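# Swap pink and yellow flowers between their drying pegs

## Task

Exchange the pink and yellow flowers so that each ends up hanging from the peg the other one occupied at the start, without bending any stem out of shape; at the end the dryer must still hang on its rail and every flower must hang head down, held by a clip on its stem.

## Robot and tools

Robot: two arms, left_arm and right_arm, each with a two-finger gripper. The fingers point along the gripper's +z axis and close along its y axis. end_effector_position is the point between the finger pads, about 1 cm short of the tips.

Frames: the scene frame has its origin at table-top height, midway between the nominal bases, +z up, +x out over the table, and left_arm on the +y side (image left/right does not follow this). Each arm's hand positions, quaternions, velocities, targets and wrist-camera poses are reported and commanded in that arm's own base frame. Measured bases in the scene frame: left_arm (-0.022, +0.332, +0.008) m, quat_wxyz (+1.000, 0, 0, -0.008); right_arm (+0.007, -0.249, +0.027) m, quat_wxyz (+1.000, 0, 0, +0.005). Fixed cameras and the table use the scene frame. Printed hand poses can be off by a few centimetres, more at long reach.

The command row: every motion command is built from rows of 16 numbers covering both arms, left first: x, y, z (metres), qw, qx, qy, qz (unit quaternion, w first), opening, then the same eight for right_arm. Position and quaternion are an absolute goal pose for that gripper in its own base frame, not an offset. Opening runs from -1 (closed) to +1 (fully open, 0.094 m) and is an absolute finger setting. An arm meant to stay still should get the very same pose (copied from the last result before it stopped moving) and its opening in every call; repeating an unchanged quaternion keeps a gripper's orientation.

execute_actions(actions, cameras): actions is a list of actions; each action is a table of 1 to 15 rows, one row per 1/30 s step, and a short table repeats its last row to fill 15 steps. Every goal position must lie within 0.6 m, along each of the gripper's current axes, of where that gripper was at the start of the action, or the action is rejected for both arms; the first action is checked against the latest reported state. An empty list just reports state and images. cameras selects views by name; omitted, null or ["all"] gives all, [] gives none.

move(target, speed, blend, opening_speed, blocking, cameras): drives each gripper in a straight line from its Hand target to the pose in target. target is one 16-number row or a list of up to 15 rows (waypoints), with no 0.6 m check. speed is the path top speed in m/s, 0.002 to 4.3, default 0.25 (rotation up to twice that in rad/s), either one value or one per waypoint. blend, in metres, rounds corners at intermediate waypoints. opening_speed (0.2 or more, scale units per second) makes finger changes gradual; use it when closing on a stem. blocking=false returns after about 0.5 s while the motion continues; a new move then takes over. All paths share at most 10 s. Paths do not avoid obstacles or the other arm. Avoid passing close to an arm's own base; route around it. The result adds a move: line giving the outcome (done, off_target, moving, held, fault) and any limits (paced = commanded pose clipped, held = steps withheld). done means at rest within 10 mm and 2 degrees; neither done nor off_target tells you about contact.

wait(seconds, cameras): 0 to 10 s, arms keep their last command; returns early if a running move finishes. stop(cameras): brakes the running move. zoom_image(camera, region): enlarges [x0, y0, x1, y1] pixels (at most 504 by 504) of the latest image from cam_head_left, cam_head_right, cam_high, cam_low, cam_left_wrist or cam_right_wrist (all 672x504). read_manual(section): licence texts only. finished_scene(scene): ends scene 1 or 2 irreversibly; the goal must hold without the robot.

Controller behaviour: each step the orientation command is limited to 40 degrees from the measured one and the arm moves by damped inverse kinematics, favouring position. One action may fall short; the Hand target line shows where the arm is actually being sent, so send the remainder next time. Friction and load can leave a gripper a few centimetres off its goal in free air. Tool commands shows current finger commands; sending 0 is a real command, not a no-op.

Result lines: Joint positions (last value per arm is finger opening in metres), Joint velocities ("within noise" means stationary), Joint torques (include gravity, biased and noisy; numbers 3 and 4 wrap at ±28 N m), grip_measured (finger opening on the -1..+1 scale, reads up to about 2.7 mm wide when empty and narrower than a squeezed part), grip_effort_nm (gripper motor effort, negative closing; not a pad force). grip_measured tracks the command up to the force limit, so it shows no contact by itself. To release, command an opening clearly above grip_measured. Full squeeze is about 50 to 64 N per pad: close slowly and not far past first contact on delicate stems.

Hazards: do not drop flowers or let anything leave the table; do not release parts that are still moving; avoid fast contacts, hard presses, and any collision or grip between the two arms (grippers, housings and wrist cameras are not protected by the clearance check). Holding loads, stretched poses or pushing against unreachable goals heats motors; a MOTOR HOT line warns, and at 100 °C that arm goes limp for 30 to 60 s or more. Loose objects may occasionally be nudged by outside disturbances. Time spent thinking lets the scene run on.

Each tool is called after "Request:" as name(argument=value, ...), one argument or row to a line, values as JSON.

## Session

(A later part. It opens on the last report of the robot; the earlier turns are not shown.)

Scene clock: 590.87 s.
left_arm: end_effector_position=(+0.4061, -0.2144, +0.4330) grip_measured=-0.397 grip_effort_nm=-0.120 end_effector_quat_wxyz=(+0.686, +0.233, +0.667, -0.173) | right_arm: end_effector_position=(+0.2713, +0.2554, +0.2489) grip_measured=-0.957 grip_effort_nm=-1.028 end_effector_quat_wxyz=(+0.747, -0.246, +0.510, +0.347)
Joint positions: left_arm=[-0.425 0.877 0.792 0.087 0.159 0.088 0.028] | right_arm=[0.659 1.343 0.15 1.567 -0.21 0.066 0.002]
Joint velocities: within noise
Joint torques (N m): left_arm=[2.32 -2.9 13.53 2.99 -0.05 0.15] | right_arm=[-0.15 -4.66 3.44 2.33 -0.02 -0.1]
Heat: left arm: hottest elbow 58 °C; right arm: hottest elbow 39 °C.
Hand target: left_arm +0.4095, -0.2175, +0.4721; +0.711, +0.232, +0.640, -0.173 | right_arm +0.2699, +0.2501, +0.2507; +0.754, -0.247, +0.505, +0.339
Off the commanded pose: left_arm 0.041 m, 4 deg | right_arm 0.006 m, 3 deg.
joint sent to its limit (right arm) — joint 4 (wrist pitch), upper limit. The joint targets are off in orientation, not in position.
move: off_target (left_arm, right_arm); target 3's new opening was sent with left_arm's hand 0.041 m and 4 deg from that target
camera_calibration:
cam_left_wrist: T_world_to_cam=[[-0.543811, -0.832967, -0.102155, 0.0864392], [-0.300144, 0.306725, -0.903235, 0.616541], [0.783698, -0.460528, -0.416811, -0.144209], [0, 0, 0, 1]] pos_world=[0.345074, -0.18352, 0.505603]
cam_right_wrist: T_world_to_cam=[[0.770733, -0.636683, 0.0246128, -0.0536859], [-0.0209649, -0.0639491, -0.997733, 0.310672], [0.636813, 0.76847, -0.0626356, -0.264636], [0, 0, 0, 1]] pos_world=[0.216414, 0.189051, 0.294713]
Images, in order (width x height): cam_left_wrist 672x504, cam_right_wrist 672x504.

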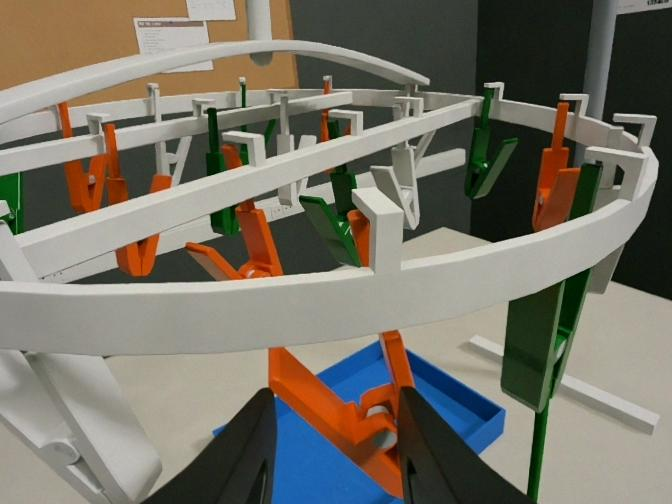

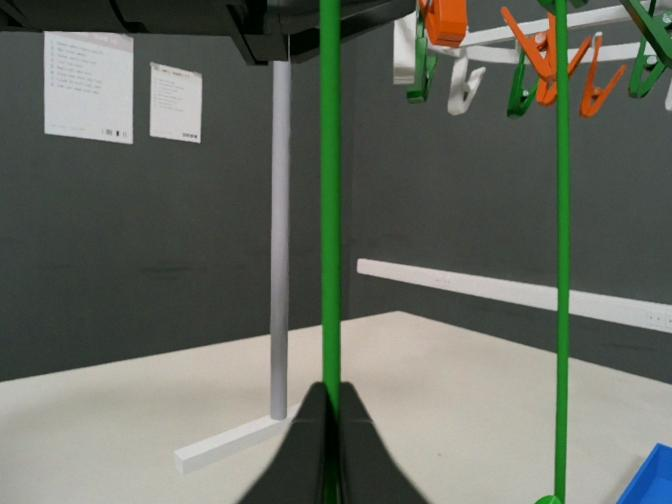

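Request:
move(
  target=[
    [0.412,-0.219,0.473,0.711,0.232,0.640,-0.173,-1,0.27,0.25,0.25,0.765,-0.24,0.487,0.345,-1],
  ],
  speed=0.08,
  opening_speed=0.4,
  cameras=["cam_left_wrist","cam_right_wrist"],
)

Request:
zoom_image(
  camera="cam_left_wrist",
  region=[240, 300, 480, 504],
)

Request:
zoom_image(
  camera="cam_right_wrist",
  region=[330, 0, 570, 140],
)

Scene clock: 594.93 s.
left_arm: end_effector_position=(+0.4061, -0.2144, +0.4330) grip_measured=-0.997 grip_effort_nm=-0.159 end_effector_quat_wxyz=(+0.686, +0.233, +0.667, -0.173) | right_arm: end_effector_position=(+0.2713, +0.2554, +0.2489) grip_measured=-0.957 grip_effort_nm=-1.048 end_effector_quat_wxyz=(+0.747, -0.246, +0.510, +0.347)
Joint positions: left_arm=[-0.425 0.877 0.792 0.087 0.159 0.088 0] | right_arm=[0.659 1.343 0.15 1.567 -0.21 0.066 0.002]
Joint velocities: within noise
Joint torques (N m): left_arm=[2.26 -2.96 13.53 2.97 -0.06 0.15] | right_arm=[-0.15 -4.72 3.44 2.36 -0.03 -0.11]
Heat: left arm: hottest elbow 61 °C; right arm: hottest elbow 39 °C.
Hand target: left_arm +0.4095, -0.2175, +0.4721; +0.711, +0.232, +0.640, -0.173 | right_arm +0.2699, +0.2501, +0.2507; +0.754, -0.247, +0.505, +0.339
Off the commanded pose: left_arm 0.041 m, 4 deg | right_arm 0.006 m, 3 deg.
joint sent to its limit (right arm) — joint 4 (wrist pitch), upper limit. The joint targets are off in orientation, not in position.
move: off_target (left_arm, right_arm)
camera_calibration:
cam_left_wrist: T_world_to_cam=[[-0.543811, -0.832967, -0.102155, 0.0864392], [-0.300144, 0.306725, -0.903235, 0.616541], [0.783698, -0.460528, -0.416811, -0.144209], [0, 0, 0, 1]] pos_world=[0.345074, -0.18352, 0.505603]
cam_right_wrist: T_world_to_cam=[[0.770733, -0.636683, 0.0246128, -0.0536859], [-0.0209649, -0.0639491, -0.997733, 0.310672], [0.636813, 0.76847, -0.0626356, -0.264636], [0, 0, 0, 1]] pos_world=[0.216414, 0.189051, 0.294713]
Images, in order (width x height): cam_left_wrist 672x504, cam_right_wrist 672x504.

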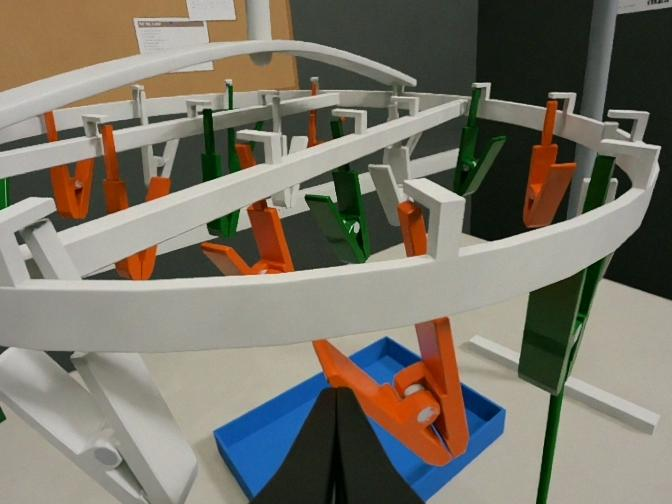

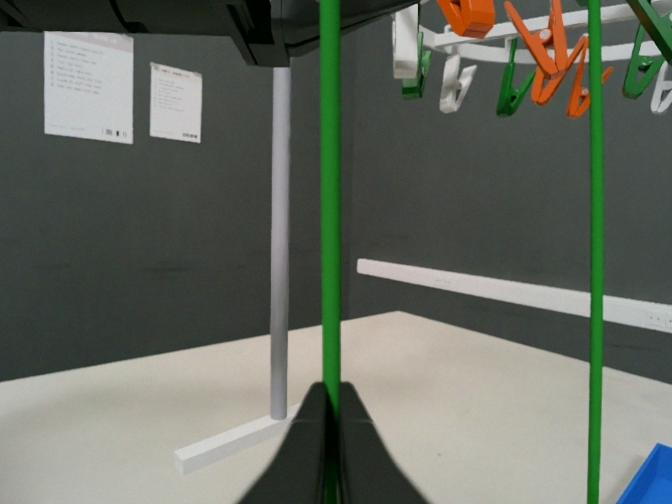

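Scaled by 2.100 from the camera's 672x504 image, which has a finer 960x720 frame.

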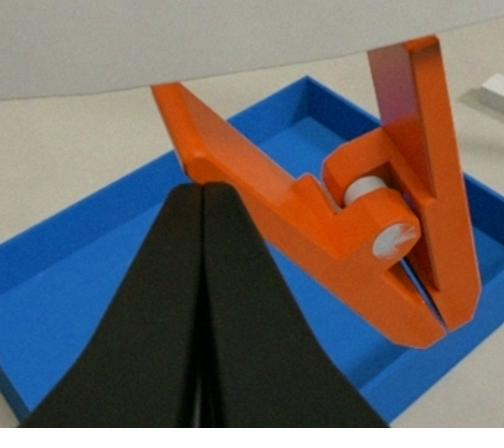

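Scaled by 2.100 from the camera's 672x504 image, which has a finer 960x720 frame.

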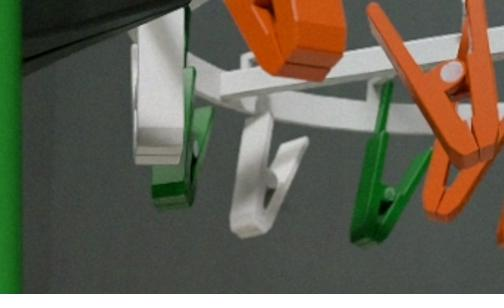

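Request:
move(
  target=[
    [0.372,-0.195,0.468,0.711,0.232,0.640,-0.173,-0.9,0.27,0.25,0.25,0.765,-0.24,0.487,0.345,-1],
    [0.372,-0.215,0.468,0.711,0.232,0.640,-0.173,0.25,0.27,0.25,0.25,0.765,-0.24,0.487,0.345,-1],
  ],
  speed=0.1,
  opening_speed=1,
  cameras=["cam_left_wrist"],
)

Scene clock: 601.23 s.
left_arm: end_effector_position=(+0.3700, -0.2106, +0.4709) grip_measured=+0.248 grip_effort_nm=0.051 end_effector_quat_wxyz=(+0.715, +0.226, +0.638, -0.175) | right_arm: end_effector_position=(+0.2713, +0.2554, +0.2489) grip_measured=-0.957 grip_effort_nm=-1.043 end_effector_quat_wxyz=(+0.747, -0.246, +0.510, +0.347)
Joint positions: left_arm=[-0.472 0.77 0.789 0.066 0.109 0.091 0.059] | right_arm=[0.659 1.343 0.15 1.567 -0.21 0.066 0.002]
Joint velocities: within noise
Joint torques (N m): left_arm=[1.9 -1.73 9.51 1.84 -0.06 0.16] | right_arm=[-0.26 -4.6 3.47 2.35 -0.03 -0.09]
Heat: left arm: hottest elbow 62 °C; right arm: hottest elbow 38 °C.
Hand target: left_arm +0.3719, -0.2149, +0.4681; +0.712, +0.232, +0.640, -0.173 | right_arm +0.2699, +0.2501, +0.2507; +0.754, -0.247, +0.505, +0.339
Off the commanded pose: left_arm 0.006 m, 1 deg | right_arm 0.006 m, 3 deg.
joint sent to its limit (right arm) — joint 4 (wrist pitch), upper limit. The joint targets are off in orientation, not in position.
move: off_target (right_arm)
camera_calibration:
cam_left_wrist: T_world_to_cam=[[-0.532949, -0.838521, -0.113346, 0.0739], [-0.231202, 0.273169, -0.933769, 0.62066], [0.813948, -0.471445, -0.339453, -0.148172], [0, 0, 0, 1]] pos_world=[0.303487, -0.177433, 0.537632]
Images, in order (width x height): cam_left_wrist 672x504.

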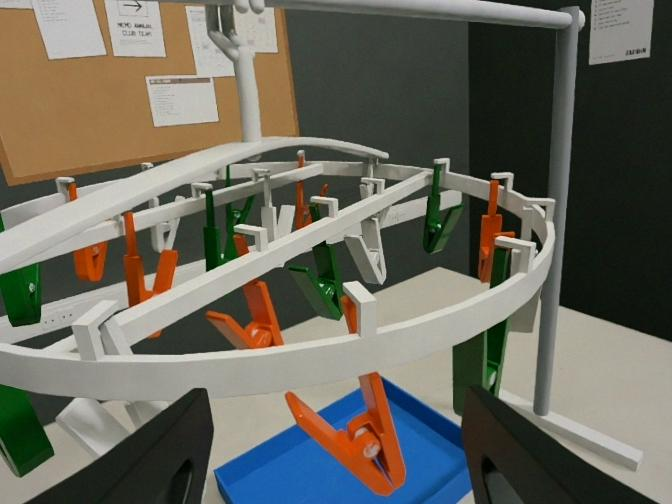

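Request:
move(
  target=[
    [0.345,-0.205,0.41,0.719,0.146,0.660,-0.159,0.3,0.27,0.25,0.25,0.765,-0.24,0.487,0.345,-1],
    [0.353,-0.211,0.466,0.719,0.146,0.660,-0.159,0.3,0.27,0.25,0.25,0.765,-0.24,0.487,0.345,-1],
  ],
  speed=0.1,
  opening_speed=1,
  cameras=["cam_left_wrist"],
)

Scene clock: 615.33 s.
left_arm: end_effector_position=(+0.3517, -0.2058, +0.4343) grip_measured=+0.298 grip_effort_nm=0.046 end_effector_quat_wxyz=(+0.708, +0.153, +0.673, -0.148) | right_arm: end_effector_position=(+0.2713, +0.2554, +0.2489) grip_measured=-0.957 grip_effort_nm=-1.033 end_effector_quat_wxyz=(+0.747, -0.246, +0.510, +0.347)
Joint positions: left_arm=[-0.602 0.711 0.694 0.064 -0.172 0.025 0.061] | right_arm=[0.659 1.343 0.15 1.567 -0.21 0.066 0.002]
Joint velocities: within noise
Joint torques (N m): left_arm=[1.85 -1.2 13.31 1.73 -0.05 -0.07] | right_arm=[-0.09 -4.72 3.41 2.33 -0.01 -0.1]
Heat: left arm: hottest elbow 59 °C; right arm: hottest elbow 36 °C.
Hand target: left_arm +0.3515, -0.2100, +0.4653; +0.719, +0.146, +0.660, -0.159 | right_arm +0.2699, +0.2501, +0.2507; +0.754, -0.247, +0.505, +0.339
Off the commanded pose: left_arm 0.032 m, 2 deg | right_arm 0.006 m, 3 deg.
joint sent to its limit (right arm) — joint 4 (wrist pitch), upper limit. The joint targets are off in orientation, not in position.
move: off_target (left_arm, right_arm)
camera_calibration:
cam_left_wrist: T_world_to_cam=[[-0.409798, -0.911659, -0.0307059, -0.030289], [-0.333048, 0.180877, -0.925399, 0.594056], [0.849202, -0.369, -0.377749, -0.118135], [0, 0, 0, 1]] pos_world=[0.285757, -0.178656, 0.504183]
Images, in order (width x height): cam_left_wrist 672x504.

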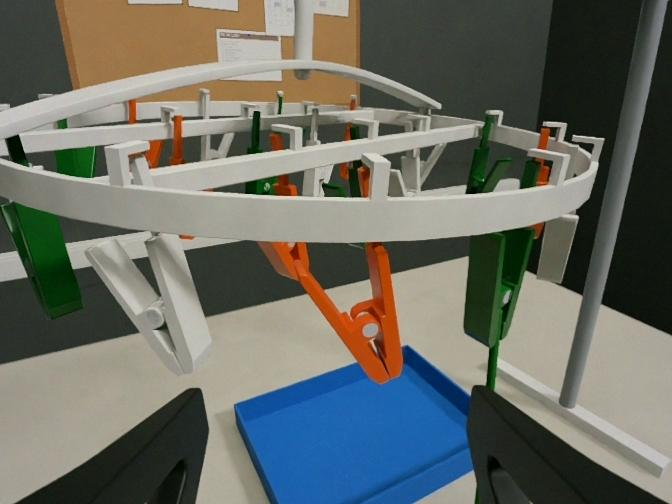

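Request:
move(
  target=[
    [0.358,-0.218,0.459,0.719,0.146,0.660,-0.159,0.3,0.27,0.25,0.25,0.765,-0.24,0.487,0.345,-1],
    [0.4095,-0.241,0.463,0.719,0.146,0.660,-0.159,0.3,0.27,0.25,0.25,0.765,-0.24,0.487,0.345,-1],
  ],
  speed=0.08,
  opening_speed=1,
  cameras=["cam_left_wrist"],
)

Scene clock: 621.83 s.
left_arm: end_effector_position=(+0.4004, -0.2402, +0.4232) grip_measured=+0.298 grip_effort_nm=0.051 end_effector_quat_wxyz=(+0.697, +0.162, +0.683, -0.149) | right_arm: end_effector_position=(+0.2713, +0.2554, +0.2489) grip_measured=-0.957 grip_effort_nm=-1.028 end_effector_quat_wxyz=(+0.747, -0.246, +0.510, +0.347)
Joint positions: left_arm=[-0.596 0.906 0.772 0.148 -0.153 0.024 0.061] | right_arm=[0.659 1.343 0.15 1.567 -0.21 0.066 0.002]
Joint velocities: within noise
Joint torques (N m): left_arm=[3.31 -3.25 13.45 2.97 0.13 -0.07] | right_arm=[-0.15 -4.66 3.44 2.36 -0.03 -0.1]
Heat: left arm: hottest elbow 60 °C; right arm: hottest elbow 36 °C.
Hand target: left_arm +0.4069, -0.2395, +0.4620; +0.719, +0.146, +0.660, -0.159 | right_arm +0.2699, +0.2501, +0.2507; +0.754, -0.247, +0.505, +0.339
Off the commanded pose: left_arm 0.041 m, 4 deg | right_arm 0.006 m, 3 deg.
joint sent to its limit (right arm) — joint 4 (wrist pitch), upper limit. The joint targets are off in orientation, not in position.
move: off_target (left_arm, right_arm)
camera_calibration:
cam_left_wrist: T_world_to_cam=[[-0.423515, -0.905201, -0.0352994, -0.0329566], [-0.355206, 0.201784, -0.91275, 0.614729], [0.833345, -0.374025, -0.406991, -0.158946], [0, 0, 0, 1]] pos_world=[0.336854, -0.213324, 0.495241]
Images, in order (width x height): cam_left_wrist 672x504.

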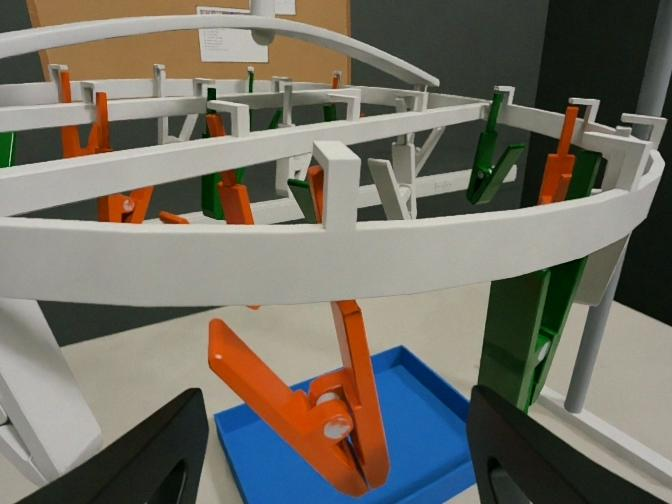

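Request:
move(
  target=[
    [0.4155,-0.237,0.471,0.719,0.146,0.660,-0.159,0.3,0.27,0.25,0.25,0.765,-0.24,0.487,0.345,-1],
    [0.4155,-0.237,0.471,0.719,0.146,0.660,-0.159,-0.2,0.27,0.25,0.25,0.765,-0.24,0.487,0.345,-1],
  ],
  speed=0.08,
  opening_speed=0.6,
  cameras=["cam_left_wrist","cam_right_wrist"],
)

Scene clock: 627.73 s.
left_arm: end_effector_position=(+0.4071, -0.2369, +0.4362) grip_measured=-0.198 grip_effort_nm=-0.115 end_effector_quat_wxyz=(+0.702, +0.159, +0.677, -0.152) | right_arm: end_effector_position=(+0.2713, +0.2554, +0.2489) grip_measured=-0.957 grip_effort_nm=-1.023 end_effector_quat_wxyz=(+0.747, -0.246, +0.510, +0.347)
Joint positions: left_arm=[-0.574 0.914 0.799 0.148 -0.131 0.022 0.038] | right_arm=[0.659 1.343 0.15 1.567 -0.21 0.066 0.002]
Joint velocities: within noise
Joint torques (N m): left_arm=[3.31 -3.31 13.44 2.25 0.13 -0.06] | right_arm=[-0.26 -4.84 3.47 2.32 -0.02 -0.11]
Heat: left arm: hottest elbow 61 °C; right arm: hottest elbow 35 °C.
Hand target: left_arm +0.4135, -0.2358, +0.4702; +0.719, +0.146, +0.660, -0.159 | right_arm +0.2699, +0.2501, +0.2507; +0.754, -0.247, +0.505, +0.339
Off the commanded pose: left_arm 0.036 m, 3 deg | right_arm 0.006 m, 3 deg.
joint sent to its limit (right arm) — joint 4 (wrist pitch), upper limit. The joint targets are off in orientation, not in position.
move: off_target (left_arm, right_arm); target 2's new opening was sent with left_arm's hand 0.036 m and 3 deg from that target
camera_calibration:
cam_left_wrist: T_world_to_cam=[[-0.423094, -0.90556, -0.0308566, -0.0289301], [-0.341854, 0.191073, -0.920123, 0.623558], [0.839123, -0.378751, -0.390411, -0.168664], [0, 0, 0, 1]] pos_world=[0.342455, -0.209225, 0.50701]
cam_right_wrist: T_world_to_cam=[[0.770733, -0.636683, 0.0246128, -0.0536859], [-0.0209649, -0.0639491, -0.997733, 0.310672], [0.636813, 0.76847, -0.0626356, -0.264636], [0, 0, 0, 1]] pos_world=[0.216414, 0.189051, 0.294713]
Images, in order (width x height): cam_left_wrist 672x504, cam_right_wrist 672x504.

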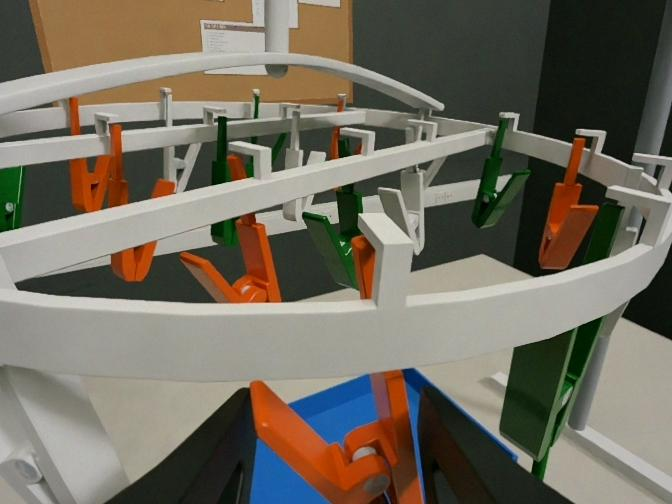

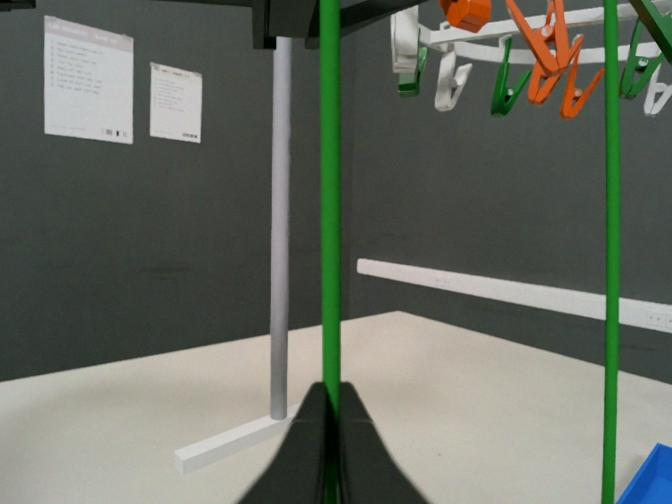

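Request:
move(
  target=[
    [0.4155,-0.237,0.469,0.719,0.146,0.660,-0.159,-1,0.27,0.25,0.25,0.765,-0.24,0.487,0.345,-1],
  ],
  speed=0.08,
  opening_speed=0.3,
  cameras=["cam_left_wrist","cam_right_wrist"],
)

Request:
zoom_image(
  camera="cam_left_wrist",
  region=[240, 340, 460, 504],
)

Scene clock: 632.67 s.
left_arm: end_effector_position=(+0.4072, -0.2370, +0.4360) grip_measured=-0.595 grip_effort_nm=-1.062 end_effector_quat_wxyz=(+0.702, +0.159, +0.677, -0.152) | right_arm: end_effector_position=(+0.2713, +0.2554, +0.2489) grip_measured=-0.957 grip_effort_nm=-1.028 end_effector_quat_wxyz=(+0.747, -0.246, +0.510, +0.347)
Joint positions: left_arm=[-0.574 0.915 0.799 0.148 -0.13 0.022 0.019] | right_arm=[0.659 1.343 0.15 1.567 -0.21 0.066 0.002]
Joint velocities: within noise
Joint torques (N m): left_arm=[3.25 -3.31 13.12 2.48 0.12 -0.07] | right_arm=[-0.15 -4.54 3.43 2.35 -0.02 -0.11]
Heat: left arm: hottest elbow 61 °C; right arm: hottest elbow 35 °C.
Hand target: left_arm +0.4136, -0.2360, +0.4682; +0.719, +0.146, +0.660, -0.159 | right_arm +0.2699, +0.2501, +0.2507; +0.754, -0.247, +0.505, +0.339
Off the commanded pose: left_arm 0.034 m, 3 deg | right_arm 0.006 m, 3 deg.
joint sent to its limit (right arm) — joint 4 (wrist pitch), upper limit. The joint targets are off in orientation, not in position.
move: off_target (left_arm, right_arm)
camera_calibration:
cam_left_wrist: T_world_to_cam=[[-0.423455, -0.905392, -0.0308551, -0.0288228], [-0.342107, 0.191356, -0.919971, 0.623589], [0.838838, -0.37901, -0.390771, -0.168598], [0, 0, 0, 1]] pos_world=[0.342555, -0.209324, 0.50691]
cam_right_wrist: T_world_to_cam=[[0.770733, -0.636683, 0.0246128, -0.0536859], [-0.0209649, -0.0639491, -0.997733, 0.310672], [0.636813, 0.76847, -0.0626356, -0.264636], [0, 0, 0, 1]] pos_world=[0.216414, 0.189051, 0.294713]
Images, in order (width x height): cam_left_wrist 672x504, cam_right_wrist 672x504.

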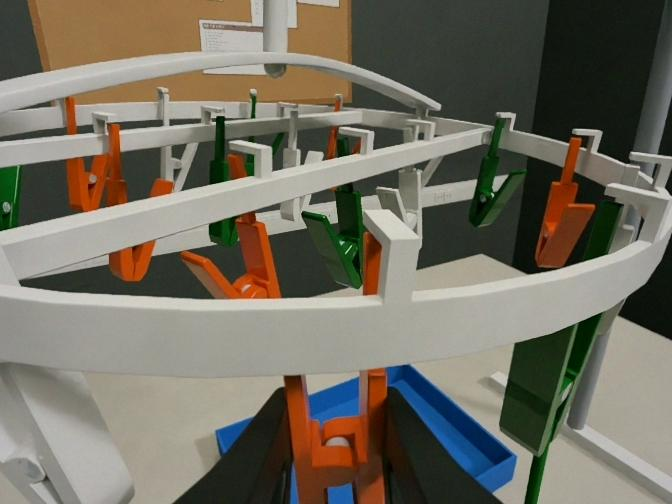

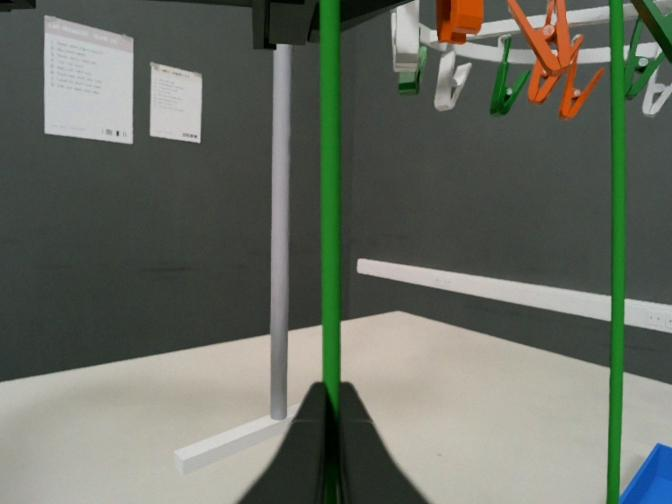

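Scaled by 2.291 from the camera's 672x504 image, which has a finer 960x720 frame.

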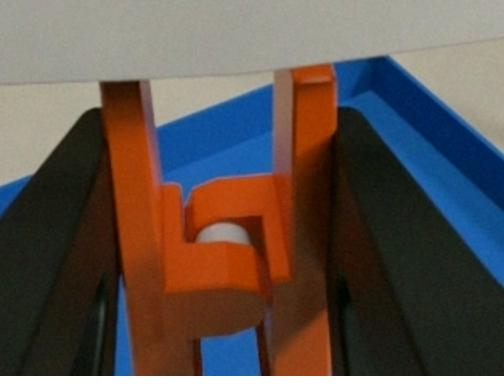

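Request:
move(
  target=[
    [0.4155,-0.237,0.469,0.719,0.146,0.660,-0.159,-1,0.33,0.335,0.26,0.765,-0.24,0.487,0.345,-1],
    [0.4155,-0.237,0.469,0.719,0.146,0.660,-0.159,-1,0.367,0.326,0.272,0.765,-0.24,0.487,0.345,-1],
  ],
  speed=0.1,
  cameras=["cam_left_wrist","cam_right_wrist"],
)

Request:
zoom_image(
  camera="cam_left_wrist",
  region=[240, 380, 440, 504],
)

Request:
zoom_image(
  camera="cam_right_wrist",
  region=[230, 0, 470, 140],
)

Scene clock: 643.80 s.
left_arm: end_effector_position=(+0.4078, -0.2363, +0.4389) grip_measured=-0.595 grip_effort_nm=-1.067 end_effector_quat_wxyz=(+0.704, +0.157, +0.676, -0.152) | right_arm: end_effector_position=(+0.3554, +0.3209, +0.2622) grip_measured=-0.957 grip_effort_nm=-1.033 end_effector_quat_wxyz=(+0.761, -0.248, +0.495, +0.340)
Joint positions: left_arm=[-0.572 0.915 0.804 0.148 -0.13 0.02 0.019] | right_arm=[0.661 1.564 0.442 1.53 -0.205 0.044 0.002]
Joint velocities: within noise
Joint torques (N m): left_arm=[3.08 -3.25 12.85 2.47 0.12 -0.04] | right_arm=[0.09 -8.64 7.49 1.58 -0.04 0.19]
Heat: left arm: hottest elbow 62 °C; right arm: hottest elbow 34 °C.
Hand target: left_arm +0.4138, -0.2361, +0.4683; +0.719, +0.146, +0.660, -0.159 | right_arm +0.3665, +0.3256, +0.2721; +0.765, -0.240, +0.487, +0.345
Off the commanded pose: left_arm 0.031 m, 3 deg | right_arm 0.016 m, 1 deg.
move: off_target (left_arm, right_arm)
camera_calibration:
cam_left_wrist: T_world_to_cam=[[-0.421693, -0.906284, -0.0287296, -0.0296805], [-0.339496, 0.187188, -0.921793, 0.624978], [0.840784, -0.37896, -0.386615, -0.17031], [0, 0, 0, 1]] pos_world=[0.342856, -0.208428, 0.509404]
cam_right_wrist: T_world_to_cam=[[0.762567, -0.644908, 0.0508447, -0.078479], [0.0196167, -0.0555078, -0.998266, 0.31293], [0.646611, 0.762242, -0.0296775, -0.377802], [0, 0, 0, 1]] pos_world=[0.297998, 0.254735, 0.305165]
Images, in order (width x height): cam_left_wrist 672x504, cam_right_wrist 672x504.

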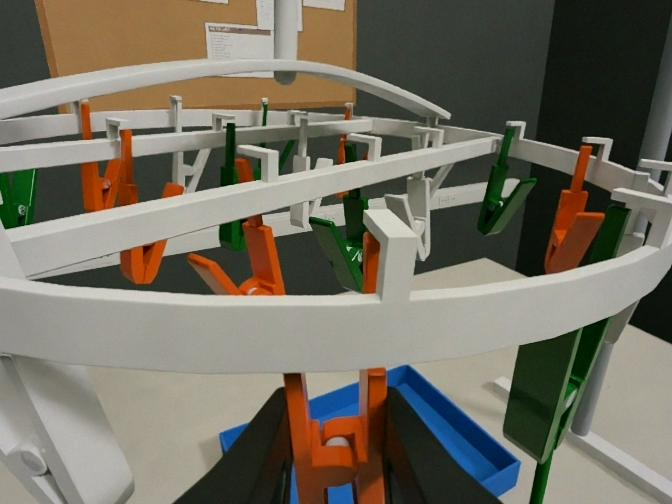

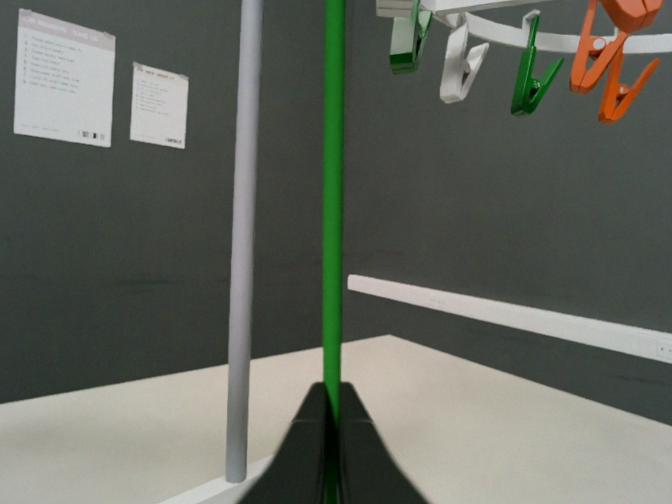

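Scaled by 2.520 from the camera's 672x504 image, which has a finer 960x720 frame.

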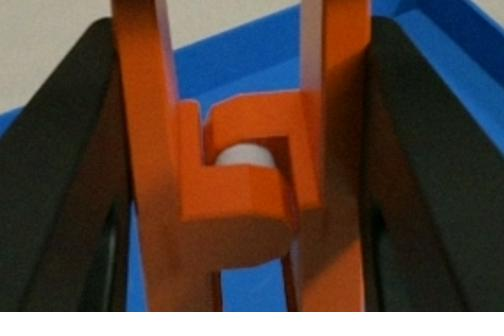

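Scaled by 2.100 from the camera's 672x504 image, which has a finer 960x720 frame.

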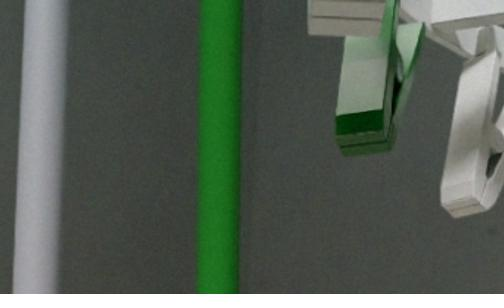

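Request:
move(
  target=[
    [0.4155,-0.237,0.469,0.719,0.146,0.660,-0.159,-1,0.367,0.326,0.252,0.765,-0.24,0.487,0.345,-1],
    [0.4155,-0.237,0.469,0.719,0.146,0.660,-0.159,-1,0.385,0.319,0.252,0.765,-0.24,0.487,0.345,-1],
  ],
  speed=0.1,
  cameras=["cam_high","cam_low","cam_left_wrist"],
)

Request:
zoom_image(
  camera="cam_high",
  region=[360, 150, 480, 270],
)

Request:
zoom_image(
  camera="cam_low",
  region=[280, 130, 380, 250],
)

Scene clock: 654.17 s.
left_arm: end_effector_position=(+0.4079, -0.2364, +0.4387) grip_measured=-0.595 grip_effort_nm=-1.067 end_effector_quat_wxyz=(+0.704, +0.157, +0.676, -0.152) | right_arm: end_effector_position=(+0.3756, +0.3161, +0.2438) grip_measured=-0.957 grip_effort_nm=-1.038 end_effector_quat_wxyz=(+0.756, -0.250, +0.502, +0.338)
Joint positions: left_arm=[-0.572 0.915 0.804 0.148 -0.13 0.02 0.019] | right_arm=[0.613 1.642 0.469 1.565 -0.249 0.061 0.002]
Joint velocities: within noise
Joint torques (N m): left_arm=[3.14 -3.25 12.85 2.47 0.13 -0.05] | right_arm=[0.21 -9.17 6.67 2.4 -0.02 0.2]
Heat: left arm: hottest elbow 65 °C; right arm: hottest elbow 35 °C.
Hand target: left_arm +0.4139, -0.2362, +0.4682; +0.719, +0.146, +0.660, -0.159 | right_arm +0.3847, +0.3187, +0.2520; +0.763, -0.242, +0.492, +0.343
Off the commanded pose: left_arm 0.031 m, 3 deg | right_arm 0.013 m, 2 deg.
joint sent to its limit (right arm) — joint 4 (wrist pitch), upper limit. The joint targets still meet the commanded pose.
move: off_target (left_arm, right_arm)
camera_calibration:
cam_left_wrist: T_world_to_cam=[[-0.42168, -0.906287, -0.0287973, -0.0297022], [-0.339826, 0.1874, -0.921629, 0.625013], [0.840657, -0.378847, -0.387003, -0.170206], [0, 0, 0, 1]] pos_world=[0.342956, -0.208528, 0.509304]
Images, in order (width x height): cam_high 672x504, cam_low 672x504, cam_left_wrist 672x504.

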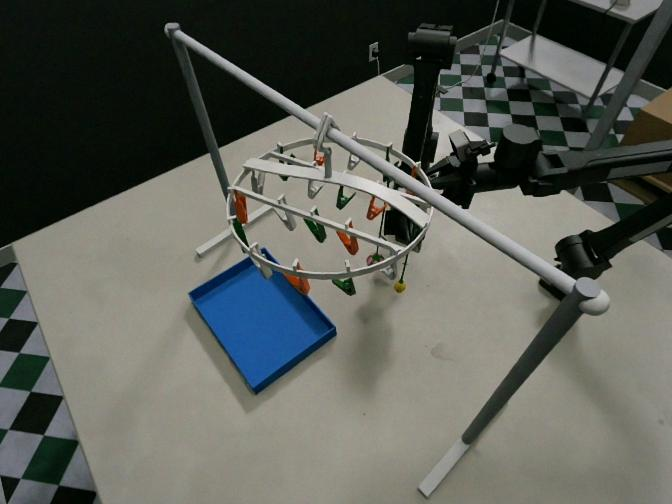

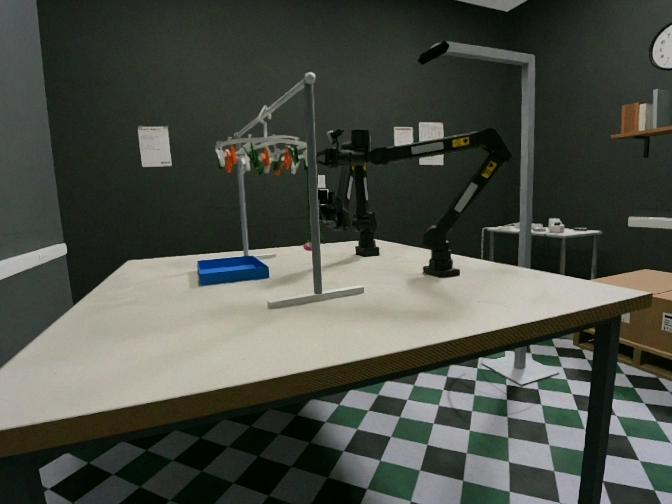

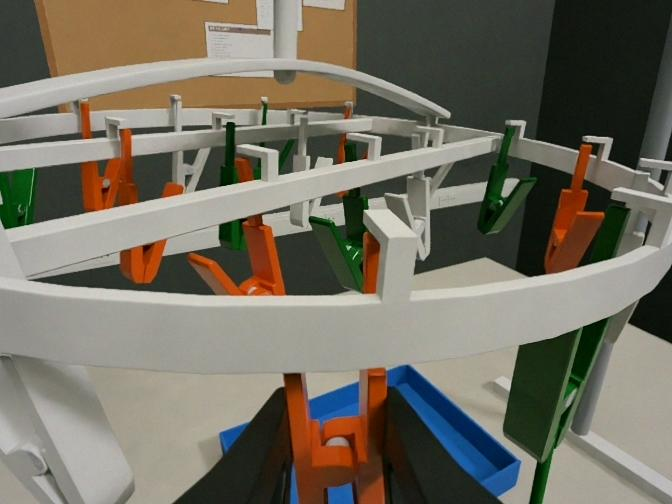

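Scaled by 4.200 from the camera's 672x504 image, which has a finer 960x720 frame.

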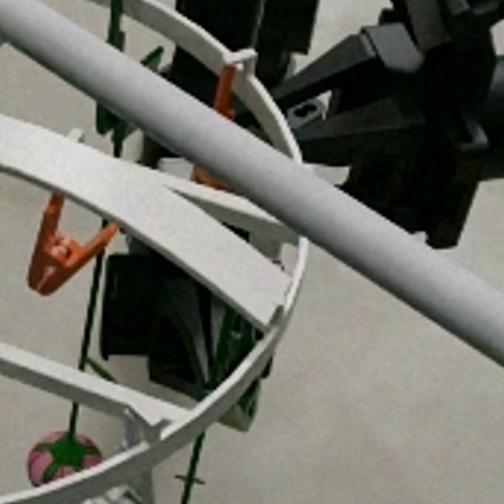

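Scaled by 4.200 from the camera's 672x504 image, which has a finer 960x720 frame.

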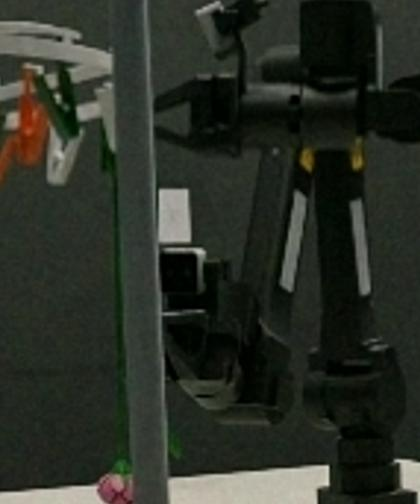

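Request:
move(
  target=[
    [0.4155,-0.237,0.469,0.719,0.146,0.660,-0.159,-1,0.375,0.322,0.252,0.765,-0.24,0.487,0.345,-1],
    [0.4155,-0.237,0.469,0.719,0.146,0.660,-0.159,-1,0.375,0.322,0.272,0.765,-0.24,0.487,0.345,-1],
  ],
  speed=0.08,
  cameras=["cam_right_wrist","cam_left_wrist"],
)

Request:
zoom_image(
  camera="cam_left_wrist",
  region=[200, 340, 480, 504],
)

Request:
zoom_image(
  camera="cam_right_wrist",
  region=[230, 0, 470, 140],
)

Scene clock: 659.27 s.
left_arm: end_effector_position=(+0.4080, -0.2365, +0.4386) grip_measured=-0.595 grip_effort_nm=-1.062 end_effector_quat_wxyz=(+0.704, +0.157, +0.676, -0.152) | right_arm: end_effector_position=(+0.3724, +0.3145, +0.2634) grip_measured=-0.957 grip_effort_nm=-1.028 end_effector_quat_wxyz=(+0.763, -0.242, +0.494, +0.338)
Joint positions: left_arm=[-0.572 0.915 0.804 0.148 -0.13 0.02 0.019] | right_arm=[0.621 1.585 0.469 1.532 -0.231 0.062 0.002]
Joint velocities: within noise
Joint torques (N m): left_arm=[3.14 -3.31 12.83 2.48 0.12 -0.05] | right_arm=[1.49 -10.17 6.48 1.36 0.14 0.11]
Heat: left arm: hottest elbow 66 °C; right arm: hottest elbow 35 °C.
Hand target: left_arm +0.4139, -0.2362, +0.4682; +0.719, +0.146, +0.660, -0.159 | right_arm +0.3747, +0.3217, +0.2720; +0.765, -0.240, +0.487, +0.345
Off the commanded pose: left_arm 0.031 m, 3 deg | right_arm 0.012 m, 1 deg.
move: off_target (left_arm, right_arm)
camera_calibration:
cam_left_wrist: T_world_to_cam=[[-0.421703, -0.906275, -0.0288519, -0.0296733], [-0.340105, 0.187592, -0.921487, 0.625072], [0.840533, -0.378781, -0.387336, -0.170225], [0, 0, 0, 1]] pos_world=[0.343156, -0.208628, 0.509205]
cam_right_wrist: T_world_to_cam=[[0.755826, -0.653136, 0.0462591, -0.0893193], [0.019535, -0.0481242, -0.99865, 0.311276], [0.654481, 0.75571, -0.0236145, -0.38636], [0, 0, 0, 1]] pos_world=[0.314295, 0.248618, 0.305864]
Images, in order (width x height): cam_left_wrist 672x504, cam_right_wrist 672x504.

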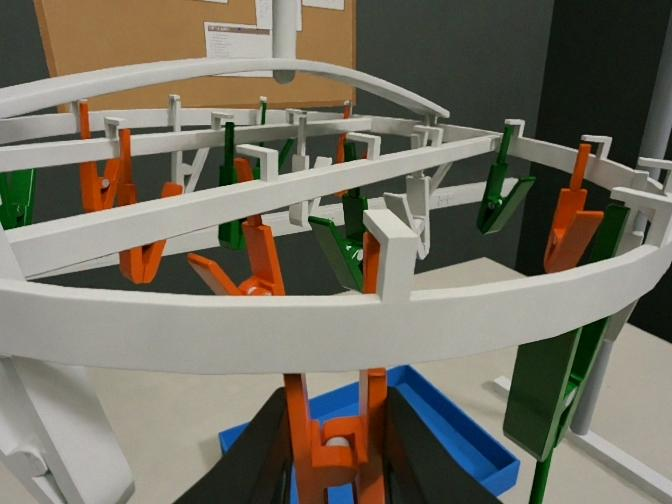

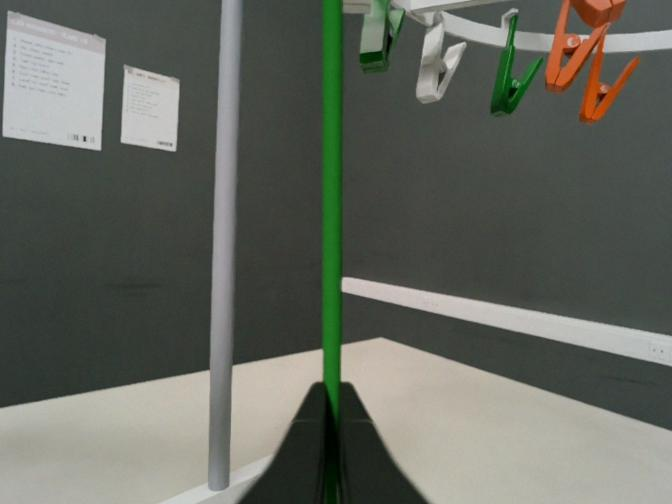

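Scaled by 1.800 from the camera's 672x504 image, which has a finer 960x720 frame.

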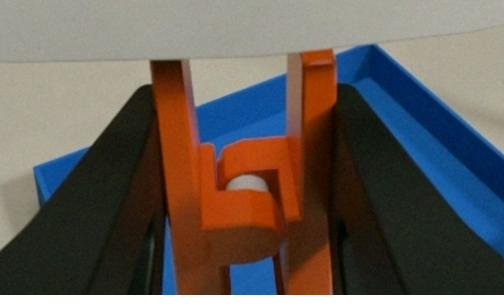

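Scaled by 2.100 from the camera's 672x504 image, which has a finer 960x720 frame.

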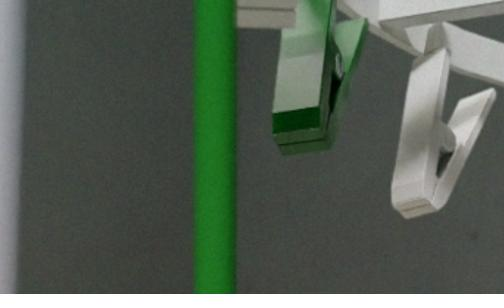

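Request:
move(
  target=[0.4155,-0.237,0.469,0.719,0.146,0.660,-0.159,-1,0.378,0.319,0.285,0.765,-0.24,0.487,0.345,-1],
  speed=0.05,
  cameras=["cam_left_wrist","cam_right_wrist","cam_high"],
)

Scene clock: 674.47 s.
left_arm: end_effector_position=(+0.4080, -0.2365, +0.4386) grip_measured=-0.595 grip_effort_nm=-1.067 end_effector_quat_wxyz=(+0.704, +0.157, +0.676, -0.152) | right_arm: end_effector_position=(+0.3710, +0.3151, +0.2708) grip_measured=-0.957 grip_effort_nm=-1.033 end_effector_quat_wxyz=(+0.759, -0.246, +0.498, +0.339)
Joint positions: left_arm=[-0.572 0.915 0.804 0.148 -0.13 0.02 0.019] | right_arm=[0.621 1.544 0.469 1.48 -0.238 0.062 0.002]
Joint velocities: within noise
Joint torques (N m): left_arm=[3.14 -3.37 12.85 2.47 0.12 -0.05] | right_arm=[0.32 -10.23 7.34 1.44 -0.01 0.16]
Heat: left arm: hottest elbow 68 °C; right arm: hottest elbow 35 °C.
Hand target: left_arm +0.4139, -0.2362, +0.4682; +0.719, +0.146, +0.660, -0.159 | right_arm +0.3775, +0.3185, +0.2851; +0.765, -0.240, +0.487, +0.345
Off the commanded pose: left_arm 0.031 m, 3 deg | right_arm 0.016 m, 2 deg.
move: off_target (left_arm, right_arm)
camera_calibration:
cam_left_wrist: T_world_to_cam=[[-0.421703, -0.906275, -0.0288519, -0.0296733], [-0.340105, 0.187592, -0.921487, 0.625072], [0.840533, -0.378781, -0.387336, -0.170225], [0, 0, 0, 1]] pos_world=[0.343156, -0.208628, 0.509205]
cam_right_wrist: T_world_to_cam=[[0.760703, -0.647424, 0.0466055, -0.091904], [0.0127456, -0.0568879, -0.998299, 0.323798], [0.648975, 0.760004, -0.035023, -0.381855], [0, 0, 0, 1]] pos_world=[0.313599, 0.249131, 0.314157]
Images, in order (width x height): cam_high 672x504, cam_left_wrist 672x504, cam_right_wrist 672x504.

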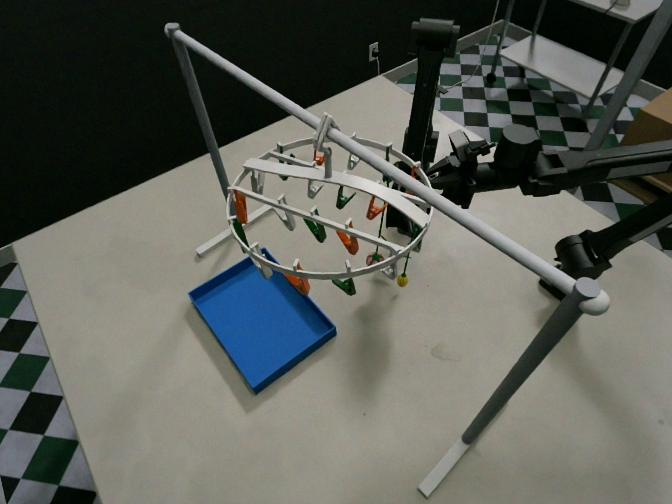

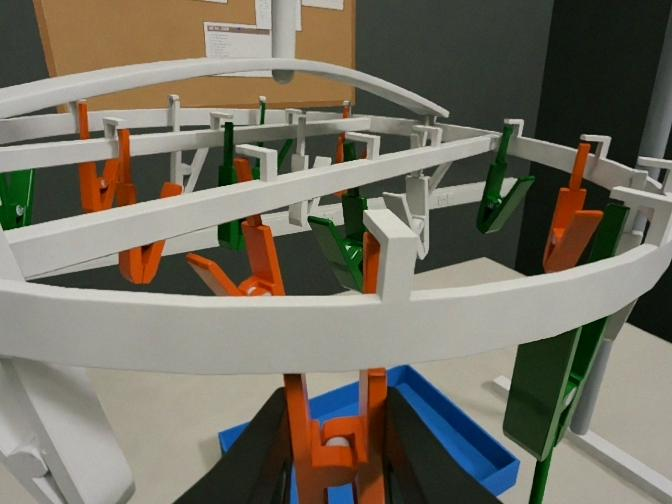

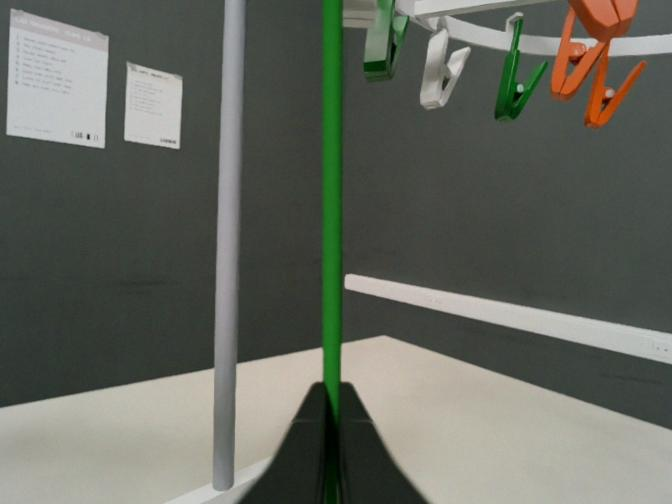

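Request:
zoom_image(
  camera="cam_left_wrist",
  region=[240, 380, 440, 504],
)

Request:
move(
  target=[0.4155,-0.237,0.469,0.719,0.146,0.660,-0.159,-1,0.378,0.319,0.291,0.765,-0.24,0.487,0.345,-1],
  speed=0.05,
  cameras=["cam_left_wrist"],
)

Request:
zoom_image(
  camera="cam_left_wrist",
  region=[240, 380, 440, 504],
)

Scaled by 2.520 from the camera's 672x504 image, which has a finer 960x720 frame.

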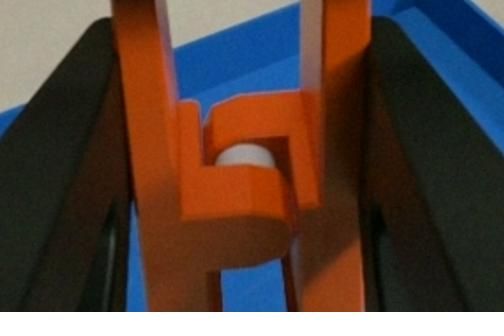

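Scene clock: 681.80 s.
left_arm: end_effector_position=(+0.4080, -0.2365, +0.4386) grip_measured=-0.595 grip_effort_nm=-1.062 end_effector_quat_wxyz=(+0.704, +0.157, +0.676, -0.152) | right_arm: end_effector_position=(+0.3705, +0.3147, +0.2746) grip_measured=-0.957 grip_effort_nm=-1.033 end_effector_quat_wxyz=(+0.758, -0.246, +0.500, +0.339)
Joint positions: left_arm=[-0.572 0.915 0.804 0.148 -0.13 0.02 0.019] | right_arm=[0.621 1.523 0.469 1.455 -0.238 0.062 0.002]
Joint velocities: within noise
Joint torques (N m): left_arm=[3.19 -3.37 12.83 2.47 0.12 -0.05] | right_arm=[0.38 -10.17 7.75 1.54 0 0.17]
Heat: left arm: hottest elbow 69 °C; right arm: hottest elbow 35 °C.
Hand target: left_arm +0.4138, -0.2362, +0.4682; +0.719, +0.146, +0.660, -0.159 | right_arm +0.3775, +0.3184, +0.2910; +0.765, -0.240, +0.487, +0.345
Off the commanded pose: left_arm 0.031 m, 3 deg | right_arm 0.018 m, 2 deg.
move: off_target (left_arm, right_arm)
camera_calibration:
cam_left_wrist: T_world_to_cam=[[-0.421703, -0.906275, -0.0288519, -0.0296733], [-0.340105, 0.187592, -0.921487, 0.625072], [0.840533, -0.378781, -0.387336, -0.170225], [0, 0, 0, 1]] pos_world=[0.343156, -0.208628, 0.509205]
Images, in order (width x height): cam_left_wrist 672x504.

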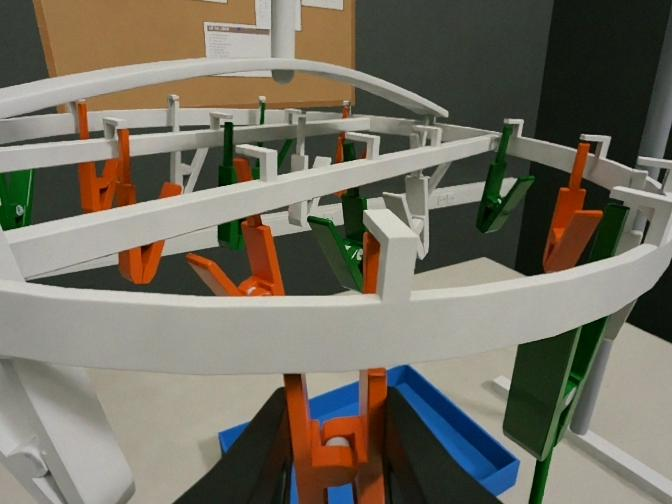

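Scaled by 2.520 from the camera's 672x504 image, which has a finer 960x720 frame.

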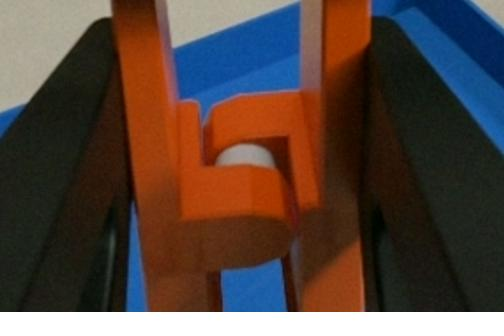

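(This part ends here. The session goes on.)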